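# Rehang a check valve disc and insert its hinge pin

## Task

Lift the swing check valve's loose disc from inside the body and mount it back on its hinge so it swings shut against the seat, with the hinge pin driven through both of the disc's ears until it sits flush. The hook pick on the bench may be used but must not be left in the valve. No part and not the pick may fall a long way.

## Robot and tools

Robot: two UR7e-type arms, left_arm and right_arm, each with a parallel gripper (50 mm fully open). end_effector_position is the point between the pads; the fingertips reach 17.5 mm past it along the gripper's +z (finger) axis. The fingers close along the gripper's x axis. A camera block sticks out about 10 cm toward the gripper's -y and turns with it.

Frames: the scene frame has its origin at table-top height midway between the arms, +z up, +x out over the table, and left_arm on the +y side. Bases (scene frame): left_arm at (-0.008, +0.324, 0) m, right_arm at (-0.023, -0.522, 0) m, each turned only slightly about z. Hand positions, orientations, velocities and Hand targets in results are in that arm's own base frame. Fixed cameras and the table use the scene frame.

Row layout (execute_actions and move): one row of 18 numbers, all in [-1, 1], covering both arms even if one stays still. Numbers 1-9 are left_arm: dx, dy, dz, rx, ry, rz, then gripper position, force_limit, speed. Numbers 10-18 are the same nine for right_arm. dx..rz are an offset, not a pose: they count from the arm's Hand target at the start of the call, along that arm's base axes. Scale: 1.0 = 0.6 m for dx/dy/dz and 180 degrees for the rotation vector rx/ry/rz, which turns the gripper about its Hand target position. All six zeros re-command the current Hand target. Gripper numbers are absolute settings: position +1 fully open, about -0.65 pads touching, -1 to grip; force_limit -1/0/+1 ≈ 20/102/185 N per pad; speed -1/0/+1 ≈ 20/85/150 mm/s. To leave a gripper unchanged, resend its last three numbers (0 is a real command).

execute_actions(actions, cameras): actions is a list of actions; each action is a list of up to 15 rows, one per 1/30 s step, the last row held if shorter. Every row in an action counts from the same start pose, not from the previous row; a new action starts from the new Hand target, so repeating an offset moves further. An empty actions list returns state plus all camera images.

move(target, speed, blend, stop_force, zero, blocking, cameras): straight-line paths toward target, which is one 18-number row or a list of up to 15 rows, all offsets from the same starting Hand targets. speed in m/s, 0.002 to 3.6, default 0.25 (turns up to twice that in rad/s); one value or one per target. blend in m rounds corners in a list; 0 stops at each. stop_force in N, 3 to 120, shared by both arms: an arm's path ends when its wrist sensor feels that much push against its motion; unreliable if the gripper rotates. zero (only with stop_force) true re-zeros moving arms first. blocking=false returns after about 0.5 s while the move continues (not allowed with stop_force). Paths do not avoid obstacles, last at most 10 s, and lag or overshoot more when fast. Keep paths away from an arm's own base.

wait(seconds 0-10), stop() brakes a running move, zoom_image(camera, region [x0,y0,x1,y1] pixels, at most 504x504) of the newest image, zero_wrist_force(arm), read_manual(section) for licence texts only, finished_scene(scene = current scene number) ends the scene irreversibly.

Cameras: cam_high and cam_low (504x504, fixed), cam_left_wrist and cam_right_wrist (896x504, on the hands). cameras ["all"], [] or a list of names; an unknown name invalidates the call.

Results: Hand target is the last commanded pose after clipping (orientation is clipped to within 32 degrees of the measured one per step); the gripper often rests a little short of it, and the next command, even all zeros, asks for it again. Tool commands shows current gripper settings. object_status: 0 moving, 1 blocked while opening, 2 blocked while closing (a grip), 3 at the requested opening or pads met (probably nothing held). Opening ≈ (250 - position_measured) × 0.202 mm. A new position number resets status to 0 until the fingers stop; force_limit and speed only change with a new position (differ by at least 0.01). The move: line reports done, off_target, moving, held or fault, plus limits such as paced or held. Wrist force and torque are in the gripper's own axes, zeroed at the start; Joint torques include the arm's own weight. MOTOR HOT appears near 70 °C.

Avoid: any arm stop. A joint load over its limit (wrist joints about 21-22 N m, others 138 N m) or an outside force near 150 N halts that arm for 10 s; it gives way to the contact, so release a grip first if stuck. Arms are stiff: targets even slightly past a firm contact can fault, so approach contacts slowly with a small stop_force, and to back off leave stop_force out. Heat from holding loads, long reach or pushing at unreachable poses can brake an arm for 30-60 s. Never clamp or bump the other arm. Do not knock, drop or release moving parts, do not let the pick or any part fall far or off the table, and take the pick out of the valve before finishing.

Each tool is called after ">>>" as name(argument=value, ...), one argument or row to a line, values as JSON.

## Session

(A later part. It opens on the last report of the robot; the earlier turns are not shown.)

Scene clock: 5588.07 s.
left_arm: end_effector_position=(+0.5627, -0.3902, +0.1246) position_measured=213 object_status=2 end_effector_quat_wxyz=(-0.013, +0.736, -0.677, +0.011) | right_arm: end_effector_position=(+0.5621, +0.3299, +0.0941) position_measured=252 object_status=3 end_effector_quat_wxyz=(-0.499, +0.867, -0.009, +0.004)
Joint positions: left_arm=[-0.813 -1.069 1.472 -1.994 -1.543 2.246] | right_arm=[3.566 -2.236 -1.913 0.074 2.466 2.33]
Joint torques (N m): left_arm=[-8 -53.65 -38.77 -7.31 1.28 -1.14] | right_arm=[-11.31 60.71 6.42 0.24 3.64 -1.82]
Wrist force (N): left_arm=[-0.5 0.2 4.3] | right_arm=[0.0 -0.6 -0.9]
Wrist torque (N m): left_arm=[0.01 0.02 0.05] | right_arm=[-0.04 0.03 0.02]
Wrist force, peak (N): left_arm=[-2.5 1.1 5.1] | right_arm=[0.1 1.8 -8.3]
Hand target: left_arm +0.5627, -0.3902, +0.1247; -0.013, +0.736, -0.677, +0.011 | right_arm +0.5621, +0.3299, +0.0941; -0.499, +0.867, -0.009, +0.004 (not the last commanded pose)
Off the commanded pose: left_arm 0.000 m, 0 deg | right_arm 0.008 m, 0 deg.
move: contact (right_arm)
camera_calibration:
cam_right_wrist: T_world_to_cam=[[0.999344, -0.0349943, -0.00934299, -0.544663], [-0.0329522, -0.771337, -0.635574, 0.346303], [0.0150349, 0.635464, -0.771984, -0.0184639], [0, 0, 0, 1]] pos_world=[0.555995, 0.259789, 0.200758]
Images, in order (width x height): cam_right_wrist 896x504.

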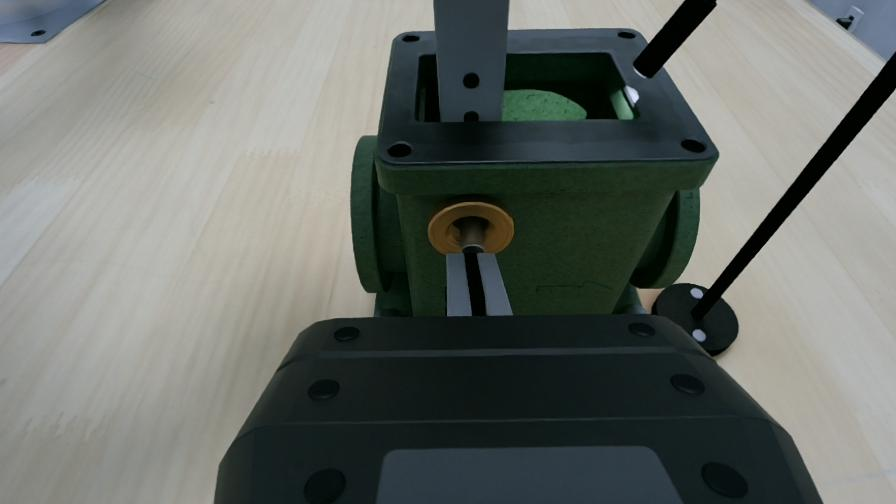

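>>> execute_actions(
  actions=[
    [[0,0,0,0,0,0,-1,-0.7,-1,0,0.0004,0,0,0,0,-1,-0.5,-0.7]],
  ],
)

>>> execute_actions(
  actions=[
    [[-0.0003,0,-0.0004,0,0,0,-1,-0.7,-1,0,0,0,0,0,0,-1,-0.5,-0.7]],
  ],
)

>>> execute_actions(
  actions=[
    [[0,0,0,0,0,0,-1,-0.7,-1,0,0.0004,0,0,0,0,-1,-0.5,-0.7]],
  ],
)

Scene clock: 5594.80 s.
left_arm: end_effector_position=(+0.5627, -0.3902, +0.1247) position_measured=213 object_status=2 end_effector_quat_wxyz=(-0.013, +0.736, -0.677, +0.011) | right_arm: end_effector_position=(+0.5621, +0.3301, +0.0941) position_measured=252 object_status=3 end_effector_quat_wxyz=(-0.499, +0.867, -0.009, +0.004)
Joint positions: left_arm=[-0.813 -1.069 1.472 -1.994 -1.543 2.246] | right_arm=[3.567 -2.237 -1.913 0.074 2.466 2.331]
Joint torques (N m): left_arm=[-5.33 -57.01 -40.16 -7.26 0.98 -0.89] | right_arm=[12.95 47.31 31.73 7.7 0.4 2.03]
Wrist force (N): left_arm=[-2.0 0.5 4.2] | right_arm=[-1.3 0.9 -3.9]
Wrist torque (N m): left_arm=[-0.02 -0.06 0.04] | right_arm=[0.00 0.04 0.02]
Wrist force, peak (N): left_arm=[-2.4 0.5 5.9] | right_arm=[-1.3 0.9 -3.9]
Hand target: left_arm +0.5627, -0.3902, +0.1247; -0.013, +0.736, -0.677, +0.011 | right_arm +0.5621, +0.3302, +0.0941; -0.499, +0.867, -0.009, +0.004
Off the commanded pose: left_arm 0.000 m, 0 deg | right_arm 0.000 m, 0 deg.
Step readings (end_effector_position of left_arm | right_arm):
0: (+0.5627, -0.3902, +0.1247) | (+0.5621, +0.3299, +0.0941)
1: (+0.5627, -0.3902, +0.1247) | (+0.5621, +0.3299, +0.0941)
2: (+0.5627, -0.3902, +0.1247) | (+0.5621, +0.3299, +0.0941)
4: (+0.5627, -0.3902, +0.1247) | (+0.5621, +0.3300, +0.0941)
8: (+0.5627, -0.3902, +0.1247) | (+0.5621, +0.3300, +0.0940)
15: (+0.5627, -0.3902, +0.1247) | (+0.5621, +0.3301, +0.0941)

Scene clock: 5595.50 s.
left_arm: end_effector_position=(+0.5625, -0.3902, +0.1244) position_measured=213 object_status=2 end_effector_quat_wxyz=(-0.013, +0.736, -0.677, +0.011) | right_arm: end_effector_position=(+0.5621, +0.3302, +0.0941) position_measured=252 object_status=3 end_effector_quat_wxyz=(-0.499, +0.867, -0.009, +0.004)
Joint positions: left_arm=[-0.813 -1.069 1.473 -1.995 -1.543 2.246] | right_arm=[3.567 -2.237 -1.913 0.074 2.466 2.331]
Joint torques (N m): left_arm=[-9.52 -55.78 -22.78 -0.94 1.34 -1.95] | right_arm=[8.84 46.67 29.97 7.17 0.48 1.94]
Wrist force (N): left_arm=[0.0 -1.3 2.7] | right_arm=[-0.2 -0.3 -0.9]
Wrist torque (N m): left_arm=[0.06 -0.01 0.06] | right_arm=[-0.01 0.05 0.03]
Wrist force, peak (N): left_arm=[-2.3 0.7 5.5] | right_arm=[-1.2 1.5 -4.1]
Hand target: left_arm +0.5625, -0.3902, +0.1244; -0.013, +0.736, -0.677, +0.011 | right_arm +0.5621, +0.3302, +0.0941; -0.499, +0.867, -0.009, +0.004
Off the commanded pose: left_arm 0.000 m, 0 deg | right_arm 0.000 m, 0 deg.
Step readings (end_effector_position of left_arm | right_arm):
0: (+0.5627, -0.3902, +0.1247) | (+0.5621, +0.3301, +0.0941)
1: (+0.5627, -0.3902, +0.1247) | (+0.5621, +0.3301, +0.0941)
2: (+0.5627, -0.3902, +0.1247) | (+0.5621, +0.3302, +0.0941)
4: (+0.5626, -0.3903, +0.1246) | (+0.5621, +0.3302, +0.0941)
8: (+0.5626, -0.3902, +0.1245) | (+0.5621, +0.3302, +0.0941)
15: (+0.5625, -0.3902, +0.1244) | (+0.5621, +0.3302, +0.0941)

Scene clock: 5596.20 s.
left_arm: end_effector_position=(+0.5625, -0.3902, +0.1244) position_measured=213 object_status=2 end_effector_quat_wxyz=(-0.013, +0.736, -0.677, +0.011) | right_arm: end_effector_position=(+0.5621, +0.3304, +0.0941) position_measured=252 object_status=3 end_effector_quat_wxyz=(-0.499, +0.867, -0.009, +0.004)
Joint positions: left_arm=[-0.813 -1.069 1.473 -1.995 -1.543 2.246] | right_arm=[3.567 -2.237 -1.913 0.074 2.466 2.331]
Joint torques (N m): left_arm=[-10.27 -54.38 -23.85 -0.63 1.16 -1.88] | right_arm=[6.23 47.47 30.68 6.72 0.65 -0.03]
Wrist force (N): left_arm=[-0.4 -1.7 2.8] | right_arm=[-0.4 -0.1 -0.7]
Wrist torque (N m): left_arm=[0.00 0.05 0.07] | right_arm=[-0.01 0.09 0.02]
Wrist force, peak (N): left_arm=[-0.3 -1.6 2.9] | right_arm=[0.1 -0.3 -1.1]
Hand target: left_arm +0.5625, -0.3902, +0.1244; -0.013, +0.736, -0.677, +0.011 | right_arm +0.5621, +0.3304, +0.0941; -0.499, +0.867, -0.009, +0.004
Off the commanded pose: left_arm 0.000 m, 0 deg | right_arm 0.000 m, 0 deg.
Step readings (end_effector_position of left_arm | right_arm):
0: (+0.5625, -0.3902, +0.1244) | (+0.5621, +0.3302, +0.0941)
1: (+0.5625, -0.3902, +0.1244) | (+0.5621, +0.3302, +0.0941)
2: (+0.5625, -0.3902, +0.1244) | (+0.5621, +0.3302, +0.0941)
4: (+0.5625, -0.3902, +0.1244) | (+0.5621, +0.3304, +0.0941)
8: (+0.5625, -0.3902, +0.1244) | (+0.5621, +0.3304, +0.0941)
15: (+0.5625, -0.3902, +0.1244) | (+0.5621, +0.3304, +0.0941)

>>> move(
  target=[0,0,0,0,0,0,-1,-0.7,-1,0.00015,0.0083,0,0,0,0,-1,-0.5,-0.7],
  speed=0.006,
  stop_force=5,
)

Scene clock: 5600.80 s.
left_arm: end_effector_position=(+0.5625, -0.3902, +0.1244) position_measured=213 object_status=2 end_effector_quat_wxyz=(-0.013, +0.736, -0.677, +0.011) | right_arm: end_effector_position=(+0.5622, +0.3354, +0.0941) position_measured=252 object_status=3 end_effector_quat_wxyz=(-0.499, +0.867, -0.009, +0.004)
Joint positions: left_arm=[-0.813 -1.069 1.473 -1.995 -1.543 2.246] | right_arm=[3.575 -2.24 -1.908 0.081 2.461 2.342]
Joint torques (N m): left_arm=[-8.63 -47.48 -24.66 -0.77 1.3 -1.92] | right_arm=[-4.75 52.7 22.38 4.85 2.35 -1.55]
Wrist force (N): left_arm=[-0.1 -1.1 3.1] | right_arm=[-0.2 -0.1 -0.8]
Wrist torque (N m): left_arm=[0.08 0.00 0.07] | right_arm=[-0.01 0.05 0.03]
Wrist force, peak (N): left_arm=[-0.4 -1.7 3.3] | right_arm=[-0.1 -0.4 -1.3]
Hand target: left_arm +0.5625, -0.3902, +0.1244; -0.013, +0.736, -0.677, +0.011 | right_arm +0.5622, +0.3354, +0.0941; -0.499, +0.867, -0.009, +0.004
Off the commanded pose: left_arm 0.000 m, 0 deg | right_arm 0.000 m, 0 deg.
move: done

>>> move(
  target=[0,0,0,0,0,0,-1,-0.7,-1,0.0001,0.005,0,0,0,0,-1,-0.5,-0.7],
  speed=0.006,
  stop_force=5,
  cameras=["cam_right_wrist"],
)

>>> zoom_image(
  camera="cam_right_wrist",
  region=[420, 195, 525, 290],
)

Scene clock: 5608.97 s.
left_arm: end_effector_position=(+0.5625, -0.3902, +0.1244) position_measured=213 object_status=2 end_effector_quat_wxyz=(-0.013, +0.736, -0.677, +0.011) | right_arm: end_effector_position=(+0.5623, +0.3384, +0.0941) position_measured=252 object_status=3 end_effector_quat_wxyz=(-0.499, +0.867, -0.009, +0.005)
Joint positions: left_arm=[-0.813 -1.069 1.473 -1.995 -1.543 2.246] | right_arm=[3.58 -2.242 -1.905 0.085 2.458 2.348]
Joint torques (N m): left_arm=[-10.09 -46.29 -24.27 -0.76 1.05 -1.97] | right_arm=[-2.14 53.25 23.28 4.3 2.19 -1.63]
Wrist force (N): left_arm=[-0.2 -1.5 3.2] | right_arm=[-2.5 3.2 -8.9]
Wrist torque (N m): left_arm=[0.03 0.03 0.07] | right_arm=[0.05 -0.06 -0.03]
Wrist force, peak (N): left_arm=[-0.3 -1.6 3.4] | right_arm=[-2.6 1.8 -10.0]
Hand target: left_arm +0.5625, -0.3902, +0.1244; -0.013, +0.736, -0.677, +0.011 | right_arm +0.5623, +0.3383, +0.0941; -0.499, +0.867, -0.009, +0.004
Off the commanded pose: left_arm 0.000 m, 0 deg | right_arm 0.000 m, 0 deg.
move: contact (right_arm)
camera_calibration:
cam_right_wrist: T_world_to_cam=[[0.999347, -0.0349171, -0.00927821, -0.544505], [-0.0328514, -0.77134, -0.635575, 0.35273], [0.0150358, 0.635465, -0.771984, -0.0238039], [0, 0, 0, 1]] pos_world=[0.556095, 0.268189, 0.200758]
Images, in order (width x height): cam_right_wrist 896x504.

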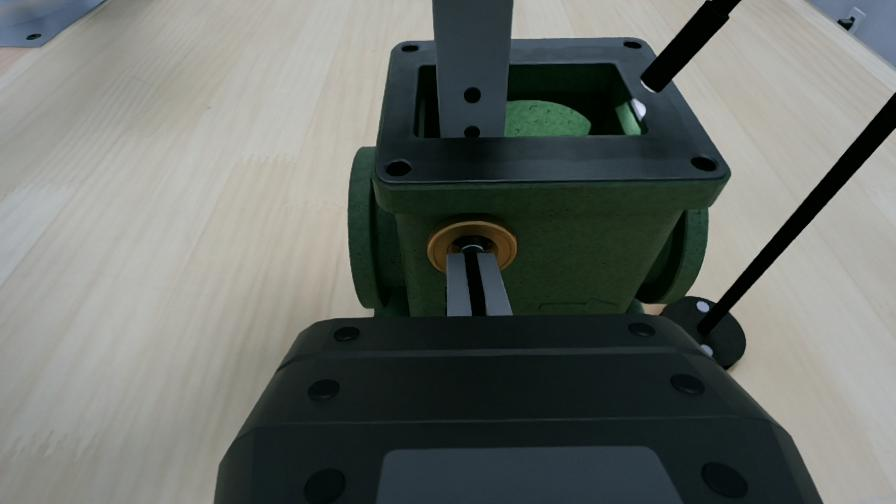

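Scaled by 4.800 from the camera's 896x504 image, which has a finer 1280x720 frame.

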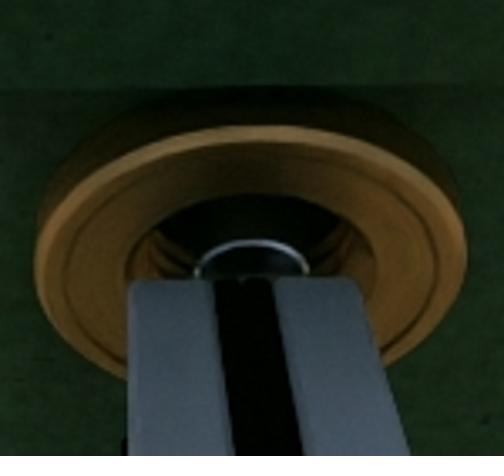

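>>> move(
  target=[0,0,0,0,0,0,-1,-0.7,-1,-0.0003,-0.0333,0,0,0,0,-1,-0.5,-0.7],
  speed=0.05,
  cameras=["cam_right_wrist", "cam_left_wrist"],
)

>>> zoom_image(
  camera="cam_right_wrist",
  region=[425, 140, 510, 225],
)

>>> zoom_image(
  camera="cam_left_wrist",
  region=[390, 180, 550, 320],
)

Scene clock: 5618.57 s.
left_arm: end_effector_position=(+0.5625, -0.3902, +0.1244) position_measured=213 object_status=2 end_effector_quat_wxyz=(-0.013, +0.736, -0.677, +0.011) | right_arm: end_effector_position=(+0.5620, +0.3182, +0.0940) position_measured=252 object_status=3 end_effector_quat_wxyz=(-0.499, +0.867, -0.009, +0.004) end_effector_velocity=(+0.000, +0.001, -0.001) end_effector_angular_velocity=(-0.003, +0.005, -0.002)
Joint positions: left_arm=[-0.813 -1.069 1.473 -1.995 -1.543 2.246] | right_arm=[3.547 -2.228 -1.923 0.056 2.478 2.305]
Joint velocities: left_arm=[within noise] | right_arm=[0.002 -0.002 0 0 -0.003 0.006]
Joint torques (N m): left_arm=[-10.33 -46.88 -24.56 -0.78 1.2 -1.82] | right_arm=[12.16 48.54 28.35 7.27 0.57 1.53]
Wrist force (N): left_arm=[-0.6 -1.4 3.2] | right_arm=[0.1 -0.2 -0.8]
Wrist torque (N m): left_arm=[0.04 0.09 0.08] | right_arm=[0.01 0.01 0.20]
Wrist force, peak (N): left_arm=[-0.3 -1.8 3.4] | right_arm=[-2.5 1.9 -10.2]
Hand target: left_arm +0.5625, -0.3902, +0.1244; -0.013, +0.736, -0.677, +0.011 | right_arm +0.5621, +0.3184, +0.0941; -0.499, +0.867, -0.009, +0.004
Off the commanded pose: left_arm 0.000 m, 0 deg | right_arm 0.000 m, 0 deg.
move: done
camera_calibration:
cam_left_wrist: T_world_to_cam=[[0.0815353, -0.996465, 0.0202482, -0.432237], [-0.942953, -0.0705452, 0.325366, 0.478686], [-0.322788, -0.0456219, -0.945371, 0.40886], [0, 0, 0, 1]] pos_world=[0.618596, -0.378287, 0.239528]
cam_right_wrist: T_world_to_cam=[[0.99934, -0.0349681, -0.00983688, -0.544881], [-0.0332481, -0.771425, -0.635451, 0.337294], [0.0146321, 0.635359, -0.772078, -0.010773], [0, 0, 0, 1]] pos_world=[0.555893, 0.247988, 0.200657]
Images, in order (width x height): cam_left_wrist 896x504, cam_right_wrist 896x504.

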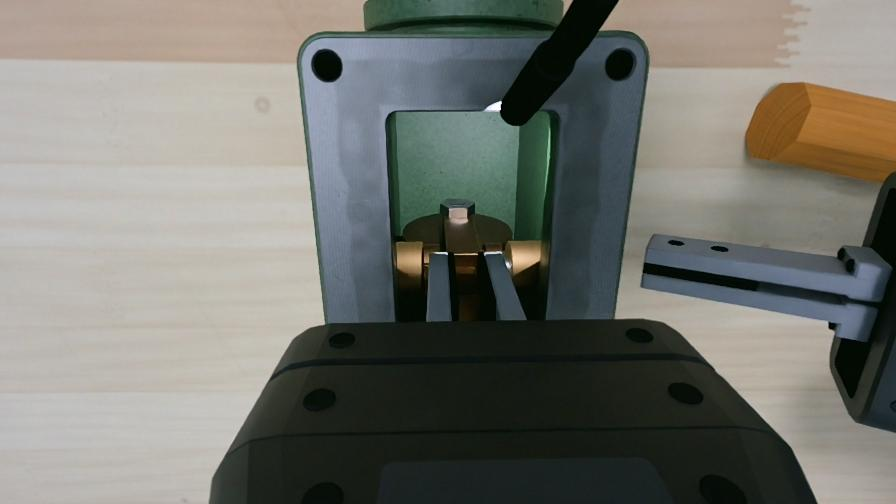

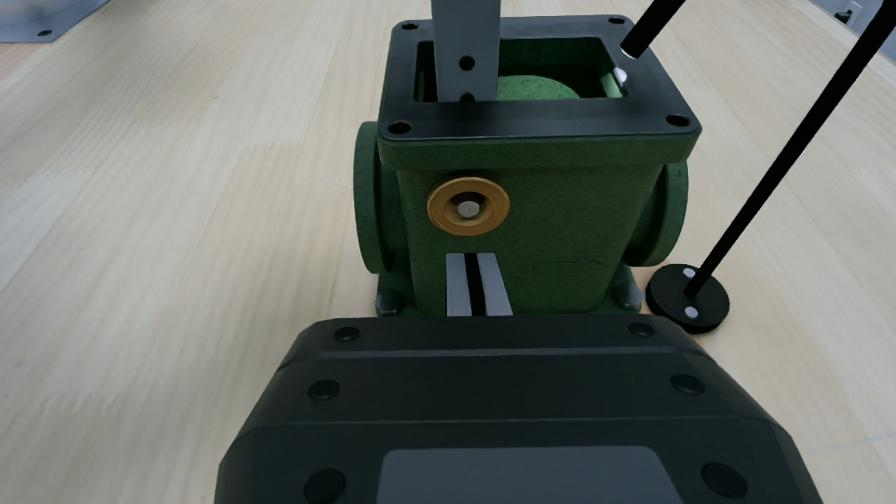

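Scaled by 5.929 from the camera's 896x504 image, which has a finer 1280x720 frame.

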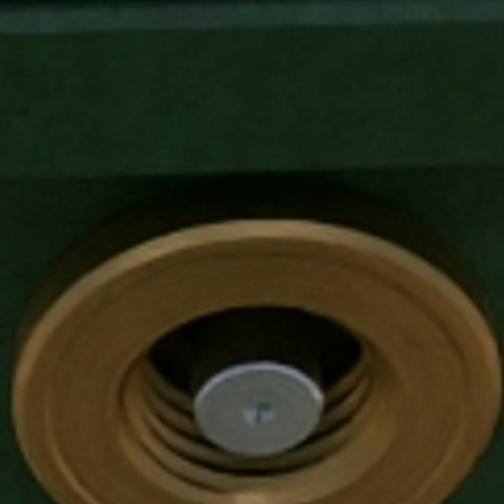

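Scaled by 3.150 from the camera's 896x504 image, which has a finer 1280x720 frame.

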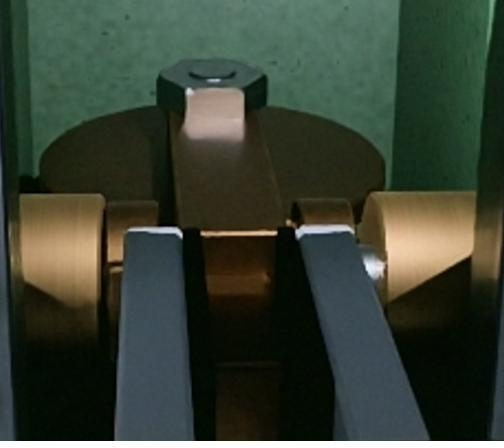

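>>> move(
  target=[0,0,0,0,0,0,-1,-0.7,-1,0.0917,-0.0333,0,0,0,0,-1,-0.5,-0.7],
  speed=0.12,
  cameras=["cam_right_wrist"],
)

>>> zoom_image(
  camera="cam_right_wrist",
  region=[270, 140, 350, 220],
)

>>> move(
  target=[0,0,0,0,0,0,-1,-0.7,-1,-0.1833,0,0,0,0,0,-1,-0.5,-0.7],
  speed=0.15,
  cameras=["cam_right_wrist"],
)

>>> zoom_image(
  camera="cam_right_wrist",
  region=[590, 140, 670, 220],
)

Scene clock: 5653.43 s.
left_arm: end_effector_position=(+0.5625, -0.3902, +0.1244) position_measured=213 object_status=2 end_effector_quat_wxyz=(-0.013, +0.736, -0.677, +0.011) | right_arm: end_effector_position=(+0.6171, +0.2983, +0.0941) position_measured=252 object_status=3 end_effector_quat_wxyz=(-0.499, +0.867, -0.009, +0.004)
Joint positions: left_arm=[-0.813 -1.069 1.473 -1.995 -1.543 2.246] | right_arm=[3.48 -2.285 -1.772 -0.113 2.514 2.212]
Joint torques (N m): left_arm=[-9.79 -47.21 -26.05 -0.83 1.02 -1.85] | right_arm=[11.34 66.04 12 6.78 0.17 1.19]
Wrist force (N): left_arm=[-0.2 -1.3 2.4] | right_arm=[-0.1 -0.8 -1.1]
Wrist torque (N m): left_arm=[0.07 0.02 0.07] | right_arm=[-0.07 0.06 0.21]
Wrist force, peak (N): left_arm=[-0.4 -1.7 3.3] | right_arm=[1.7 0.1 -1.5]
Hand target: left_arm +0.5625, -0.3902, +0.1244; -0.013, +0.736, -0.677, +0.011 | right_arm +0.6171, +0.2984, +0.0941; -0.499, +0.867, -0.009, +0.004
Off the commanded pose: left_arm 0.000 m, 0 deg | right_arm 0.000 m, 0 deg.
move: done
camera_calibration:
cam_right_wrist: T_world_to_cam=[[0.999341, -0.0350701, -0.00940662, -0.600701], [-0.0330512, -0.771333, -0.635573, 0.3238], [0.015034, 0.635464, -0.771984, 0.000790444], [0, 0, 0, 1]] pos_world=[0.610995, 0.228189, 0.200758]
Images, in order (width x height): cam_right_wrist 896x504.

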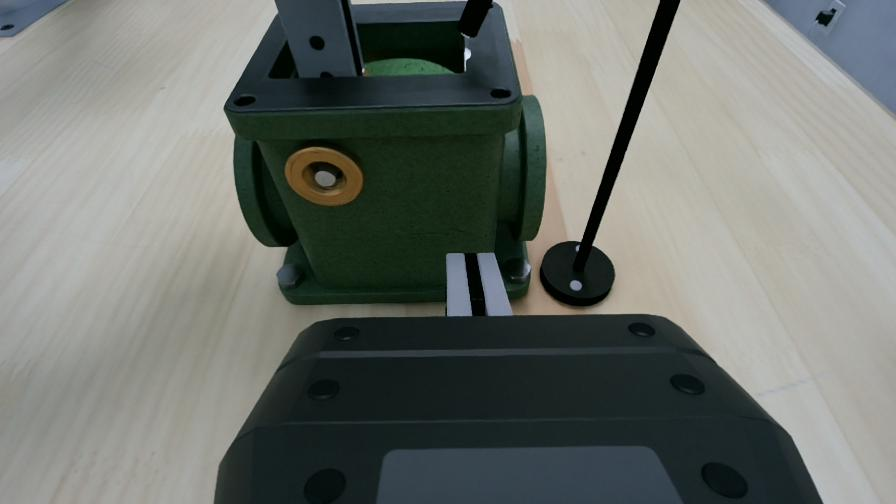

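Scaled by 6.300 from the camera's 896x504 image, which has a finer 1280x720 frame.

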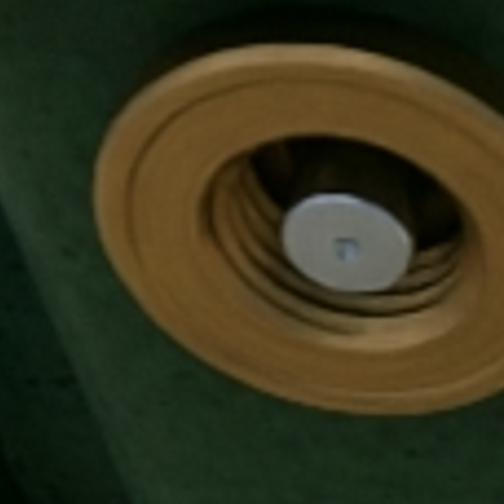

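Scene clock: 5654.63 s.
left_arm: end_effector_position=(+0.5625, -0.3902, +0.1244) position_measured=213 object_status=2 end_effector_quat_wxyz=(-0.013, +0.736, -0.677, +0.011) | right_arm: end_effector_position=(+0.5072, +0.2984, +0.0941) position_measured=252 object_status=3 end_effector_quat_wxyz=(-0.499, +0.867, -0.009, +0.005)
Joint positions: left_arm=[-0.813 -1.069 1.473 -1.995 -1.543 2.246] | right_arm=[3.554 -2.155 -2.094 0.161 2.474 2.314]
Joint torques (N m): left_arm=[-9.79 -46.85 -25.94 -0.9 1.2 -1.87] | right_arm=[-10.96 41.25 17.87 1.21 3.77 -1.58]
Wrist force (N): left_arm=[-0.6 -1.5 3.0] | right_arm=[-0.1 -0.3 -0.8]
Wrist torque (N m): left_arm=[0.02 0.07 0.07] | right_arm=[-0.01 0.05 0.02]
Wrist force, peak (N): left_arm=[-0.1 -1.6 3.4] | right_arm=[-2.1 -0.5 -0.9]
Hand target: left_arm +0.5625, -0.3902, +0.1244; -0.013, +0.736, -0.677, +0.011 | right_arm +0.5071, +0.2984, +0.0941; -0.499, +0.867, -0.009, +0.004
Off the commanded pose: left_arm 0.000 m, 0 deg | right_arm 0.000 m, 0 deg.
move: done
camera_calibration:
cam_right_wrist: T_world_to_cam=[[0.999347, -0.0349154, -0.00927676, -0.490835], [-0.0328491, -0.77134, -0.635575, 0.320143], [0.0150358, 0.635465, -0.771984, 0.00237963], [0, 0, 0, 1]] pos_world=[0.500995, 0.228289, 0.200758]
Images, in order (width x height): cam_right_wrist 896x504.

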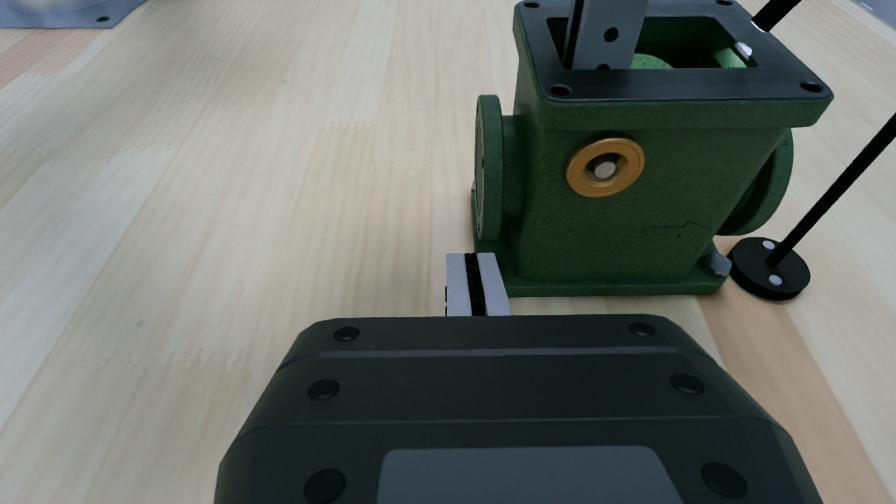

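Scaled by 6.300 from the camera's 896x504 image, which has a finer 1280x720 frame.

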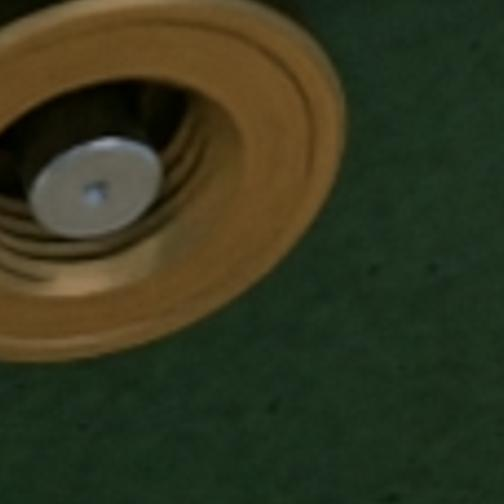

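>>> zoom_image(
  camera="cam_right_wrist",
  region=[558, 125, 658, 205],
)

>>> move(
  target=[0,0,0,0,0,0,-1,-0.7,-1,0.1833,0,0,0,0,0,-1,-0.5,-0.7],
  speed=0.15,
  cameras=["cam_right_wrist"],
)

>>> zoom_image(
  camera="cam_right_wrist",
  region=[275, 135, 375, 215],
)

Scaled by 5.040 from the camera's 896x504 image, which has a finer 1280x720 frame.

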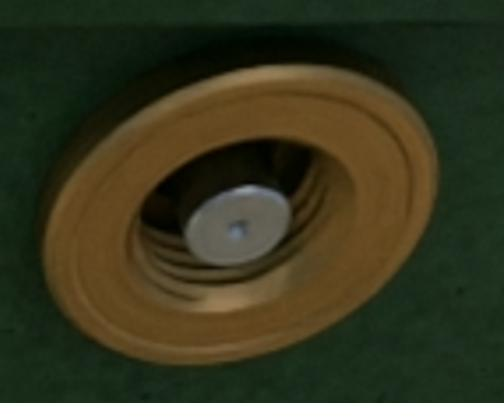

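Scene clock: 5661.63 s.
left_arm: end_effector_position=(+0.5625, -0.3902, +0.1244) position_measured=213 object_status=2 end_effector_quat_wxyz=(-0.013, +0.736, -0.677, +0.011) | right_arm: end_effector_position=(+0.6171, +0.2983, +0.0941) position_measured=252 object_status=3 end_effector_quat_wxyz=(-0.499, +0.867, -0.009, +0.004)
Joint positions: left_arm=[-0.813 -1.069 1.473 -1.995 -1.543 2.246] | right_arm=[3.48 -2.285 -1.772 -0.113 2.515 2.212]
Joint torques (N m): left_arm=[-9.84 -46.46 -26.87 -0.75 1.12 -1.62] | right_arm=[11.03 61.97 19.09 6.88 0.61 1.53]
Wrist force (N): left_arm=[0.2 -1.4 1.7] | right_arm=[-0.3 -0.6 -1.2]
Wrist torque (N m): left_arm=[0.05 -0.05 0.07] | right_arm=[-0.04 0.07 0.21]
Wrist force, peak (N): left_arm=[-0.4 -1.5 3.5] | right_arm=[-2.5 -0.6 -0.9]
Hand target: left_arm +0.5625, -0.3902, +0.1244; -0.013, +0.736, -0.677, +0.011 | right_arm +0.6171, +0.2984, +0.0941; -0.499, +0.867, -0.009, +0.004
Off the commanded pose: left_arm 0.000 m, 0 deg | right_arm 0.000 m, 0 deg.
move: done
camera_calibration:
cam_right_wrist: T_world_to_cam=[[0.999341, -0.0350701, -0.00940662, -0.600705], [-0.0330512, -0.771333, -0.635573, 0.323659], [0.015034, 0.635464, -0.771984, 0.000776792], [0, 0, 0, 1]] pos_world=[0.610995, 0.228089, 0.200658]
Images, in order (width x height): cam_right_wrist 896x504.

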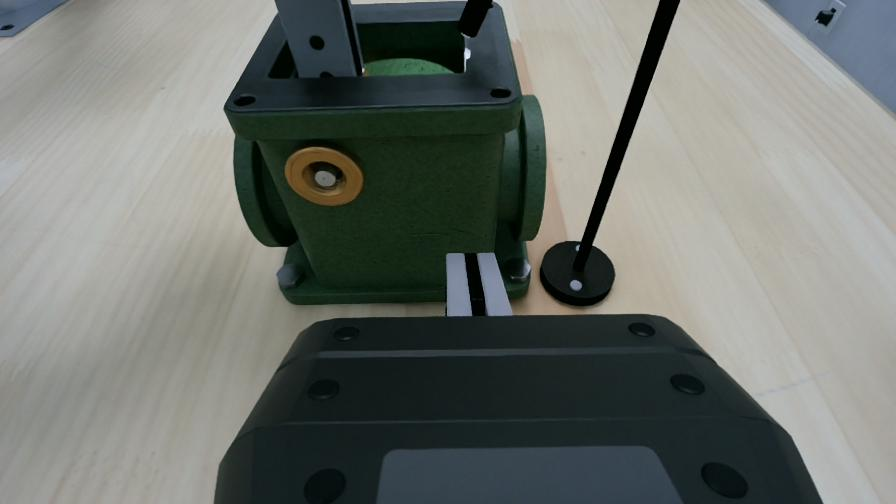

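Scaled by 5.040 from the camera's 896x504 image, which has a finer 1280x720 frame.

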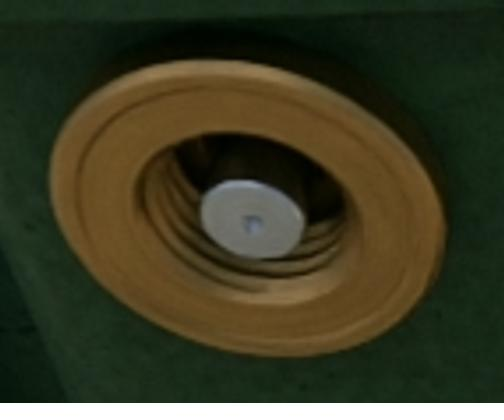

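>>> execute_actions(
  actions=[
    [[0,0,0,0,0,0,-0.34,-0.7,-1,0,0,0,0,0,0,-1,-0.5,-0.7]],
  ],
  cameras=["cam_left_wrist"],
)

>>> zoom_image(
  camera="cam_left_wrist",
  region=[390, 180, 550, 320],
)

Scene clock: 5701.20 s.
left_arm: end_effector_position=(+0.5625, -0.3902, +0.1244) position_measured=203 object_status=3 end_effector_quat_wxyz=(-0.013, +0.736, -0.677, +0.011) | right_arm: end_effector_position=(+0.6171, +0.2984, +0.0941) position_measured=252 object_status=3 end_effector_quat_wxyz=(-0.499, +0.867, -0.009, +0.004)
Joint positions: left_arm=[-0.813 -1.069 1.473 -1.995 -1.543 2.246] | right_arm=[3.48 -2.285 -1.772 -0.113 2.514 2.212]
Joint torques (N m): left_arm=[-8.1 -46.72 -26.77 -2.75 1.16 -1.79] | right_arm=[10.61 66.18 32.57 1.22 0.31 1.47]
Wrist force (N): left_arm=[-0.3 -0.3 1.0] | right_arm=[0.1 -0.7 -1.1]
Wrist torque (N m): left_arm=[-0.08 0.02 0.07] | right_arm=[-0.04 0.02 0.21]
Wrist force, peak (N): left_arm=[-0.4 -1.2 3.5] | right_arm=[0.2 -0.5 -1.3]
Hand target: left_arm +0.5625, -0.3902, +0.1244; -0.013, +0.736, -0.677, +0.011 | right_arm +0.6171, +0.2984, +0.0941; -0.499, +0.867, -0.009, +0.004
Off the commanded pose: left_arm 0.000 m, 0 deg | right_arm 0.000 m, 0 deg.
Step readings (end_effector_position of left_arm | right_arm):
0: (+0.5625, -0.3902, +0.1244) | (+0.6171, +0.2984, +0.0941)
1: (+0.5625, -0.3902, +0.1244) | (+0.6171, +0.2984, +0.0941)
2: (+0.5625, -0.3902, +0.1244) | (+0.6171, +0.2984, +0.0941)
4: (+0.5625, -0.3902, +0.1244) | (+0.6171, +0.2984, +0.0941)
8: (+0.5625, -0.3902, +0.1244) | (+0.6171, +0.2984, +0.0941)
15: (+0.5625, -0.3902, +0.1244) | (+0.6171, +0.2984, +0.0941)
camera_calibration:
cam_left_wrist: T_world_to_cam=[[0.0815353, -0.996465, 0.0202482, -0.432237], [-0.942953, -0.0705452, 0.325366, 0.478686], [-0.322788, -0.0456219, -0.945371, 0.40886], [0, 0, 0, 1]] pos_world=[0.618596, -0.378287, 0.239528]
Images, in order (width x height): cam_left_wrist 896x504.

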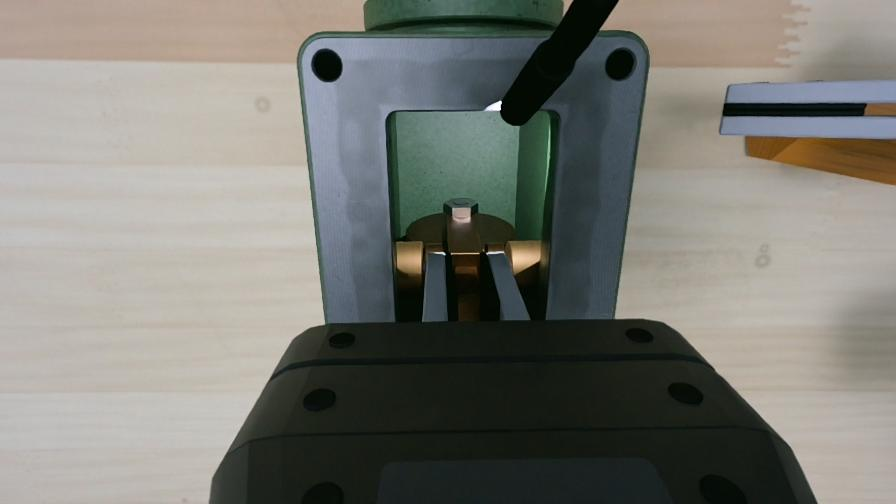

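Scaled by 3.150 from the camera's 896x504 image, which has a finer 1280x720 frame.

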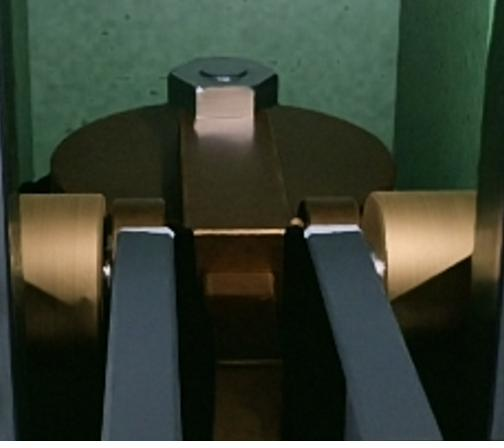

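>>> execute_actions(
  actions=[
    [[0,0,0,0,0,0,-0.12,-0.7,-1,0,0,0,0,0,0,-1,-0.5,-0.7]],
  ],
)

>>> move(
  target=[0,0,0.05,0,0,0,-0.12,-0.7,-1,0,0,0,0,0,0,-1,-0.5,-0.7],
  speed=0.03,
  stop_force=6,
  cameras=["cam_left_wrist"],
)

>>> zoom_image(
  camera="cam_left_wrist",
  region=[380, 160, 560, 320],
)

Scene clock: 5707.37 s.
left_arm: end_effector_position=(+0.5625, -0.3902, +0.1244) position_measured=171 object_status=3 end_effector_quat_wxyz=(-0.013, +0.736, -0.677, +0.011) | right_arm: end_effector_position=(+0.6171, +0.2984, +0.0941) position_measured=252 object_status=3 end_effector_quat_wxyz=(-0.499, +0.867, -0.009, +0.004)
Joint positions: left_arm=[-0.813 -1.069 1.473 -1.995 -1.543 2.246] | right_arm=[3.48 -2.285 -1.772 -0.113 2.514 2.212]
Joint torques (N m): left_arm=[-2.58 -47.51 -27.78 -6.62 0.93 -1.57] | right_arm=[10.8 65.93 27.95 5.7 0.37 1.36]
Wrist force (N): left_arm=[-0.2 -0.1 1.2] | right_arm=[0.0 -0.5 -0.9]
Wrist torque (N m): left_arm=[-0.05 0.00 0.06] | right_arm=[-0.02 0.02 0.21]
Wrist force, peak (N): left_arm=[-0.2 -0.3 1.5] | right_arm=[-0.3 -0.6 -1.2]
Hand target: left_arm +0.5625, -0.3902, +0.1244; -0.013, +0.736, -0.677, +0.011 | right_arm +0.6171, +0.2984, +0.0941; -0.499, +0.867, -0.009, +0.004
Off the commanded pose: left_arm 0.000 m, 0 deg | right_arm 0.000 m, 0 deg.
Step readings (end_effector_position of left_arm | right_arm):
0: (+0.5625, -0.3902, +0.1244) | (+0.6171, +0.2984, +0.0941)
1: (+0.5625, -0.3902, +0.1244) | (+0.6171, +0.2984, +0.0941)
2: (+0.5625, -0.3902, +0.1244) | (+0.6171, +0.2984, +0.0941)
4: (+0.5625, -0.3902, +0.1244) | (+0.6171, +0.2984, +0.0941)
8: (+0.5625, -0.3902, +0.1244) | (+0.6171, +0.2984, +0.0941)
15: (+0.5625, -0.3902, +0.1244) | (+0.6171, +0.2984, +0.0941)

Scene clock: 5709.40 s.
left_arm: end_effector_position=(+0.5625, -0.3902, +0.1544) position_measured=171 object_status=3 end_effector_quat_wxyz=(-0.013, +0.736, -0.677, +0.011) | right_arm: end_effector_position=(+0.6171, +0.2984, +0.0941) position_measured=252 object_status=3 end_effector_quat_wxyz=(-0.499, +0.867, -0.009, +0.004)
Joint positions: left_arm=[-0.813 -1.095 1.43 -1.927 -1.543 2.246] | right_arm=[3.48 -2.285 -1.772 -0.113 2.514 2.212]
Joint torques (N m): left_arm=[-0.09 -41.35 -23.21 -6.59 0.89 -1.6] | right_arm=[11.29 65.22 24.41 7.49 0.24 1.31]
Wrist force (N): left_arm=[-0.2 -0.1 1.0] | right_arm=[-0.2 -0.4 -1.0]
Wrist torque (N m): left_arm=[-0.04 0.00 0.06] | right_arm=[-0.01 0.07 0.21]
Wrist force, peak (N): left_arm=[0.0 -0.3 1.8] | right_arm=[0.0 -0.7 -1.3]
Hand target: left_arm +0.5625, -0.3902, +0.1544; -0.013, +0.736, -0.677, +0.011 | right_arm +0.6171, +0.2984, +0.0941; -0.499, +0.867, -0.009, +0.004
Off the commanded pose: left_arm 0.000 m, 0 deg | right_arm 0.000 m, 0 deg.
move: done
camera_calibration:
cam_left_wrist: T_world_to_cam=[[0.0815353, -0.996465, 0.0202482, -0.432845], [-0.942953, -0.0705452, 0.325366, 0.468925], [-0.322788, -0.0456219, -0.945371, 0.437221], [0, 0, 0, 1]] pos_world=[0.618596, -0.378287, 0.269528]
Images, in order (width x height): cam_left_wrist 896x504.

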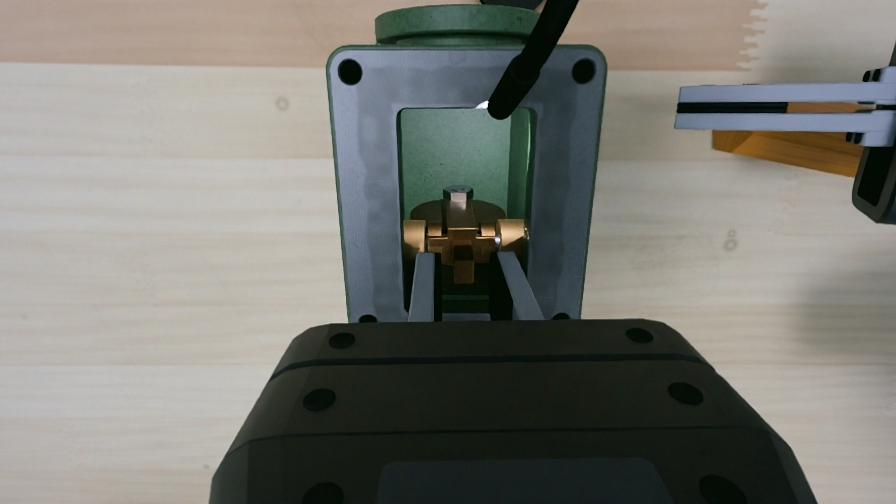

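Scaled by 2.800 from the camera's 896x504 image, which has a finer 1280x720 frame.

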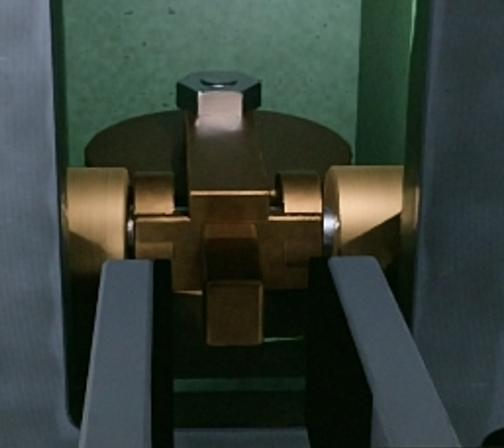

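>>> move(
  target=[
    [0,0,0.07,0,0,0,-0.12,-0.7,-1,0,0,0,0,0,0,-1,-0.5,-0.7],
    [-0.09,0,0.07,0,0,0,-0.12,-0.7,-1,0,0,0,0,0,0,-1,-0.5,-0.7],
  ],
  speed=0.12,
  blend=[0.01,0],
  cameras=["cam_left_wrist", "cam_high"],
)

>>> zoom_image(
  camera="cam_left_wrist",
  region=[360, 80, 540, 240],
)

Scene clock: 5718.37 s.
left_arm: end_effector_position=(+0.5085, -0.3903, +0.1964) position_measured=171 object_status=3 end_effector_quat_wxyz=(-0.013, +0.736, -0.677, +0.011) | right_arm: end_effector_position=(+0.6171, +0.2984, +0.0941) position_measured=252 object_status=3 end_effector_quat_wxyz=(-0.499, +0.867, -0.009, +0.004)
Joint positions: left_arm=[-0.876 -1.225 1.507 -1.871 -1.542 2.183] | right_arm=[3.48 -2.285 -1.772 -0.113 2.514 2.212]
Joint torques (N m): left_arm=[9.35 -43.83 -33.42 -0.84 1.37 0.97] | right_arm=[11.33 65.52 19.5 7.35 0.3 1.36]
Wrist force (N): left_arm=[0.0 -0.3 0.8] | right_arm=[-0.1 -0.4 -0.8]
Wrist torque (N m): left_arm=[-0.09 -0.03 0.06] | right_arm=[-0.01 0.05 0.20]
Wrist force, peak (N): left_arm=[-0.4 -0.1 3.6] | right_arm=[-0.4 -0.8 -1.2]
Hand target: left_arm +0.5085, -0.3902, +0.1964; -0.013, +0.736, -0.677, +0.011 | right_arm +0.6171, +0.2984, +0.0941; -0.499, +0.867, -0.009, +0.004
Off the commanded pose: left_arm 0.000 m, 0 deg | right_arm 0.000 m, 0 deg.
move: done
camera_calibration:
cam_left_wrist: T_world_to_cam=[[0.0813398, -0.996479, 0.0203216, -0.42931], [-0.94301, -0.0703424, 0.325243, 0.404481], [-0.322669, -0.0456187, -0.945412, 0.459439], [0, 0, 0, 1]] pos_world=[0.564597, -0.378387, 0.311528]
Images, in order (width x height): cam_high 504x504, cam_left_wrist 896x504.

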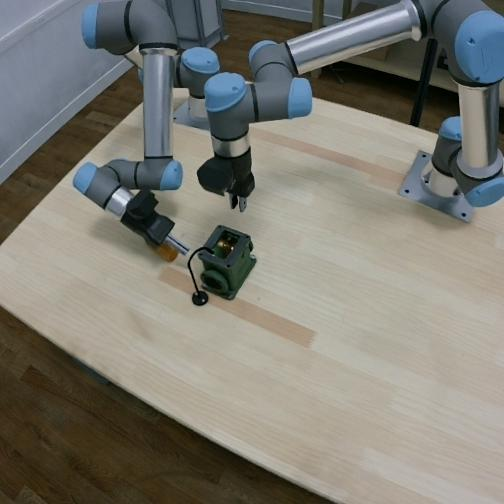

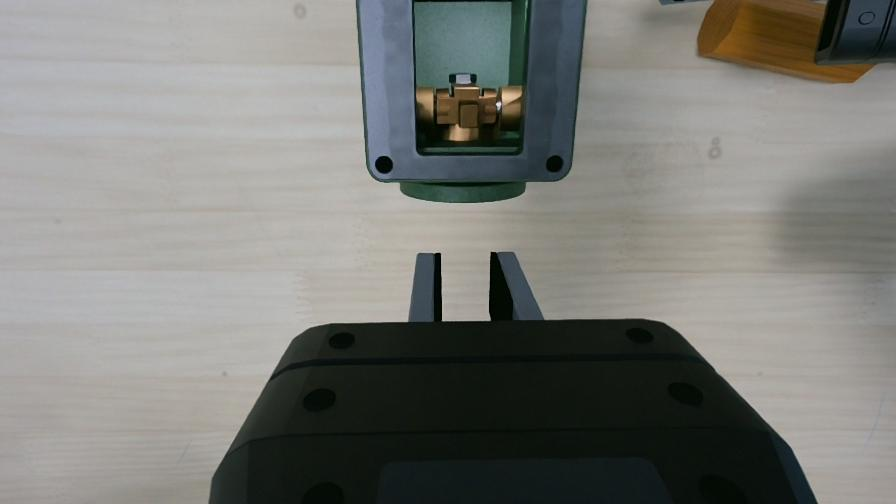

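Scaled by 2.800 from the camera's 896x504 image, which has a finer 1280x720 frame.

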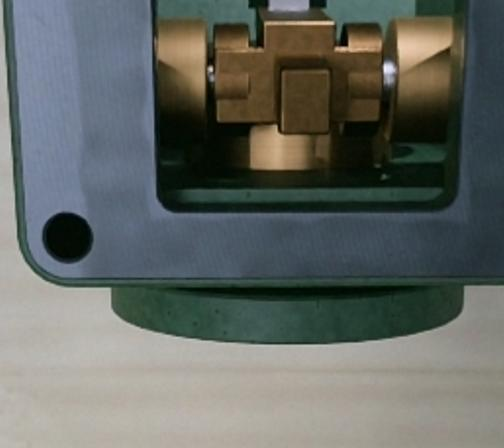

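>>> zoom_image(
  camera="cam_left_wrist",
  region=[405, 60, 535, 160],
)

Scaled by 3.877 from the camera's 896x504 image, which has a finer 1280x720 frame.

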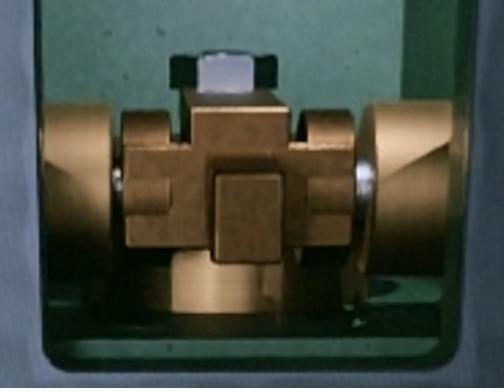

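>>> zoom_image(
  camera="cam_left_wrist",
  region=[445, 70, 495, 145],
)

Scaled by 6.720 from the camera's 896x504 image, which has a finer 1280x720 frame.

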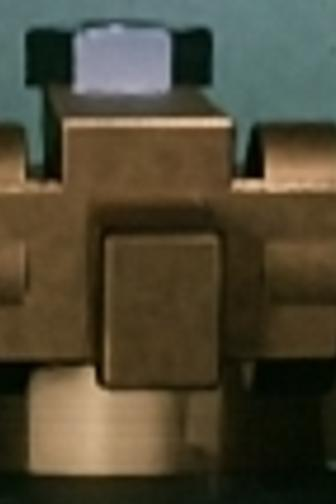

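>>> move(
  target=[
    [0.09,0,0.03,0,0,0,-0.12,-0.7,-1,0,0,0,0,0,0,-1,-0.5,-0.7],
    [0.09,0,-0.12,0,0,0,-0.12,-0.7,-1,0,0,0,0,0,0,-1,-0.5,-0.7],
  ],
  speed=[0.15,0.06],
  cameras=["cam_left_wrist"],
)

>>> zoom_image(
  camera="cam_left_wrist",
  region=[380, 180, 560, 320],
)

Scene clock: 5838.83 s.
left_arm: end_effector_position=(+0.5625, -0.3902, +0.1243) position_measured=171 object_status=3 end_effector_quat_wxyz=(-0.013, +0.736, -0.677, +0.011) | right_arm: end_effector_position=(+0.6171, +0.2984, +0.0941) position_measured=252 object_status=3 end_effector_quat_wxyz=(-0.499, +0.867, -0.009, +0.004)
Joint positions: left_arm=[-0.813 -1.069 1.473 -1.995 -1.543 2.246] | right_arm=[3.48 -2.285 -1.772 -0.113 2.514 2.212]
Joint torques (N m): left_arm=[-9.65 -55.06 -38.93 -1.07 1.14 1.17] | right_arm=[10.42 64.76 12.78 7.53 0.33 1.29]
Wrist force (N): left_arm=[-0.2 -0.3 0.9] | right_arm=[-0.1 -0.7 -1.2]
Wrist torque (N m): left_arm=[-0.07 0.00 -0.03] | right_arm=[-0.04 0.05 0.20]
Wrist force, peak (N): left_arm=[-0.2 1.7 1.5] | right_arm=[-0.1 -0.9 -1.2]
Hand target: left_arm +0.5625, -0.3902, +0.1244; -0.013, +0.736, -0.677, +0.011 | right_arm +0.6171, +0.2984, +0.0941; -0.499, +0.867, -0.009, +0.004
Off the commanded pose: left_arm 0.000 m, 0 deg | right_arm 0.000 m, 0 deg.
move: done
camera_calibration:
cam_left_wrist: T_world_to_cam=[[0.0815353, -0.996465, 0.0202482, -0.432235], [-0.942953, -0.0705452, 0.325366, 0.478719], [-0.322788, -0.0456219, -0.945371, 0.408766], [0, 0, 0, 1]] pos_world=[0.618596, -0.378287, 0.239428]
Images, in order (width x height): cam_left_wrist 896x504.

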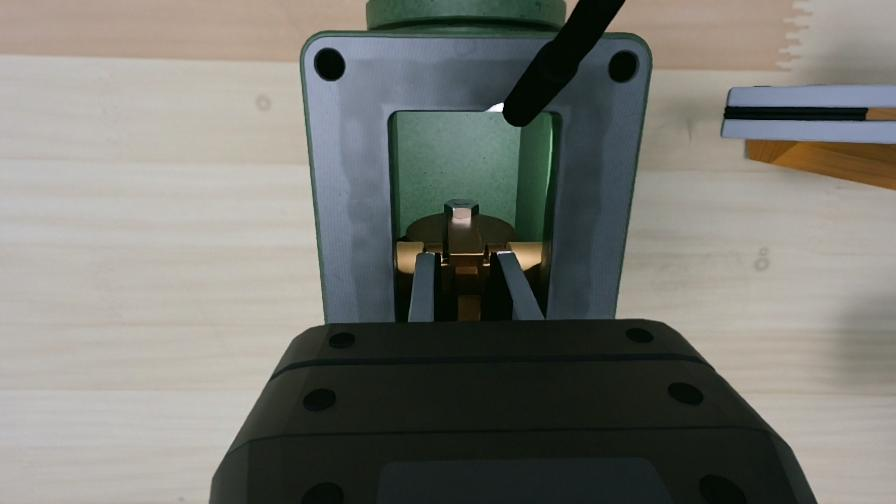

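Scaled by 2.800 from the camera's 896x504 image, which has a finer 1280x720 frame.

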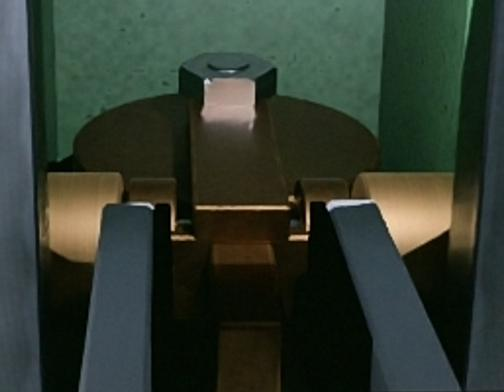

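>>> execute_actions(
  actions=[
    [[0,0,0,0,0,0,-0.34,-1,-1,0,0,0,0,0,0,-1,-0.5,-0.7]],
    [[0,0,0,0,0,0,-1,-1,-1,0,0,0,0,0,0,-1,-0.5,-0.7]],
  ],
  cameras=["cam_left_wrist"],
)

>>> zoom_image(
  camera="cam_left_wrist",
  region=[380, 180, 560, 320],
)

Scene clock: 5844.10 s.
left_arm: end_effector_position=(+0.5625, -0.3902, +0.1244) position_measured=212 object_status=2 end_effector_quat_wxyz=(-0.013, +0.736, -0.677, +0.011) | right_arm: end_effector_position=(+0.6171, +0.2984, +0.0941) position_measured=252 object_status=3 end_effector_quat_wxyz=(-0.499, +0.867, -0.009, +0.004)
Joint positions: left_arm=[-0.813 -1.069 1.473 -1.995 -1.543 2.246] | right_arm=[3.48 -2.285 -1.772 -0.113 2.514 2.212]
Joint torques (N m): left_arm=[-6.08 -56.14 -39.42 -1.33 1.35 1.47] | right_arm=[11.22 63.51 11.73 7.44 0.19 1.28]
Wrist force (N): left_arm=[-0.6 0.9 0.1] | right_arm=[-0.3 -0.6 -1.3]
Wrist torque (N m): left_arm=[-0.01 0.04 0.00] | right_arm=[-0.02 0.08 0.21]
Wrist force, peak (N): left_arm=[-0.4 -0.5 1.4] | right_arm=[-0.2 -0.6 -1.3]
Hand target: left_arm +0.5625, -0.3902, +0.1244; -0.013, +0.736, -0.677, +0.011 | right_arm +0.6171, +0.2984, +0.0941; -0.499, +0.867, -0.009, +0.004
Off the commanded pose: left_arm 0.000 m, 0 deg | right_arm 0.000 m, 0 deg.
Step readings (end_effector_position of left_arm | right_arm):
0: (+0.5625, -0.3902, +0.1244) | (+0.6171, +0.2984, +0.0941)
1: (+0.5625, -0.3902, +0.1244) | (+0.6171, +0.2984, +0.0941)
2: (+0.5625, -0.3902, +0.1244) | (+0.6171, +0.2984, +0.0941)
4: (+0.5625, -0.3902, +0.1244) | (+0.6171, +0.2984, +0.0941)
8: (+0.5625, -0.3902, +0.1244) | (+0.6171, +0.2984, +0.0941)
15: (+0.5625, -0.3902, +0.1244) | (+0.6171, +0.2984, +0.0941)
16: (+0.5625, -0.3902, +0.1244) | (+0.6171, +0.2984, +0.0941)
17: (+0.5625, -0.3902, +0.1244) | (+0.6171, +0.2984, +0.0941)
19: (+0.5625, -0.3902, +0.1244) | (+0.6171, +0.2984, +0.0941)
23: (+0.5625, -0.3902, +0.1244) | (+0.6171, +0.2984, +0.0941)
30: (+0.5625, -0.3902, +0.1244) | (+0.6171, +0.2984, +0.0941)
camera_calibration:
cam_left_wrist: T_world_to_cam=[[0.0815353, -0.996465, 0.0202482, -0.432237], [-0.942953, -0.0705452, 0.325366, 0.478686], [-0.322788, -0.0456219, -0.945371, 0.40886], [0, 0, 0, 1]] pos_world=[0.618596, -0.378287, 0.239528]
Images, in order (width x height): cam_left_wrist 896x504.

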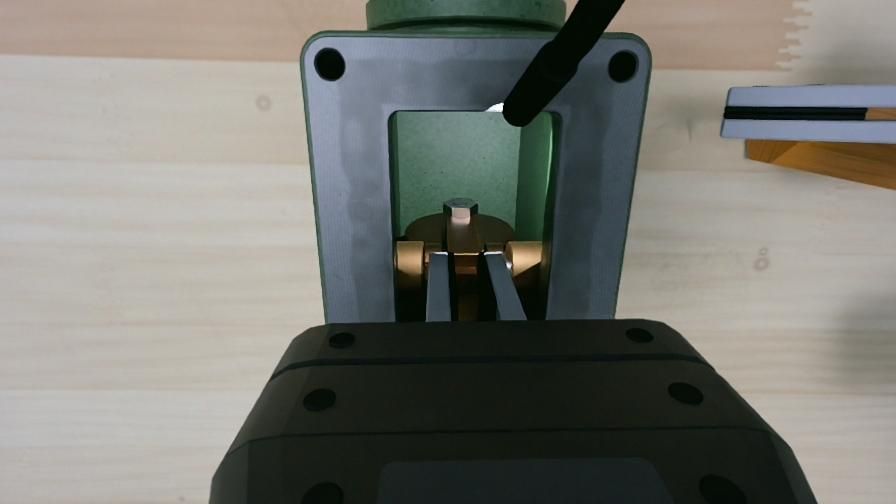

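Scaled by 2.800 from the camera's 896x504 image, which has a finer 1280x720 frame.

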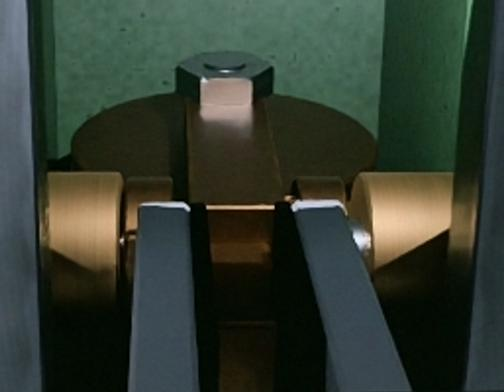

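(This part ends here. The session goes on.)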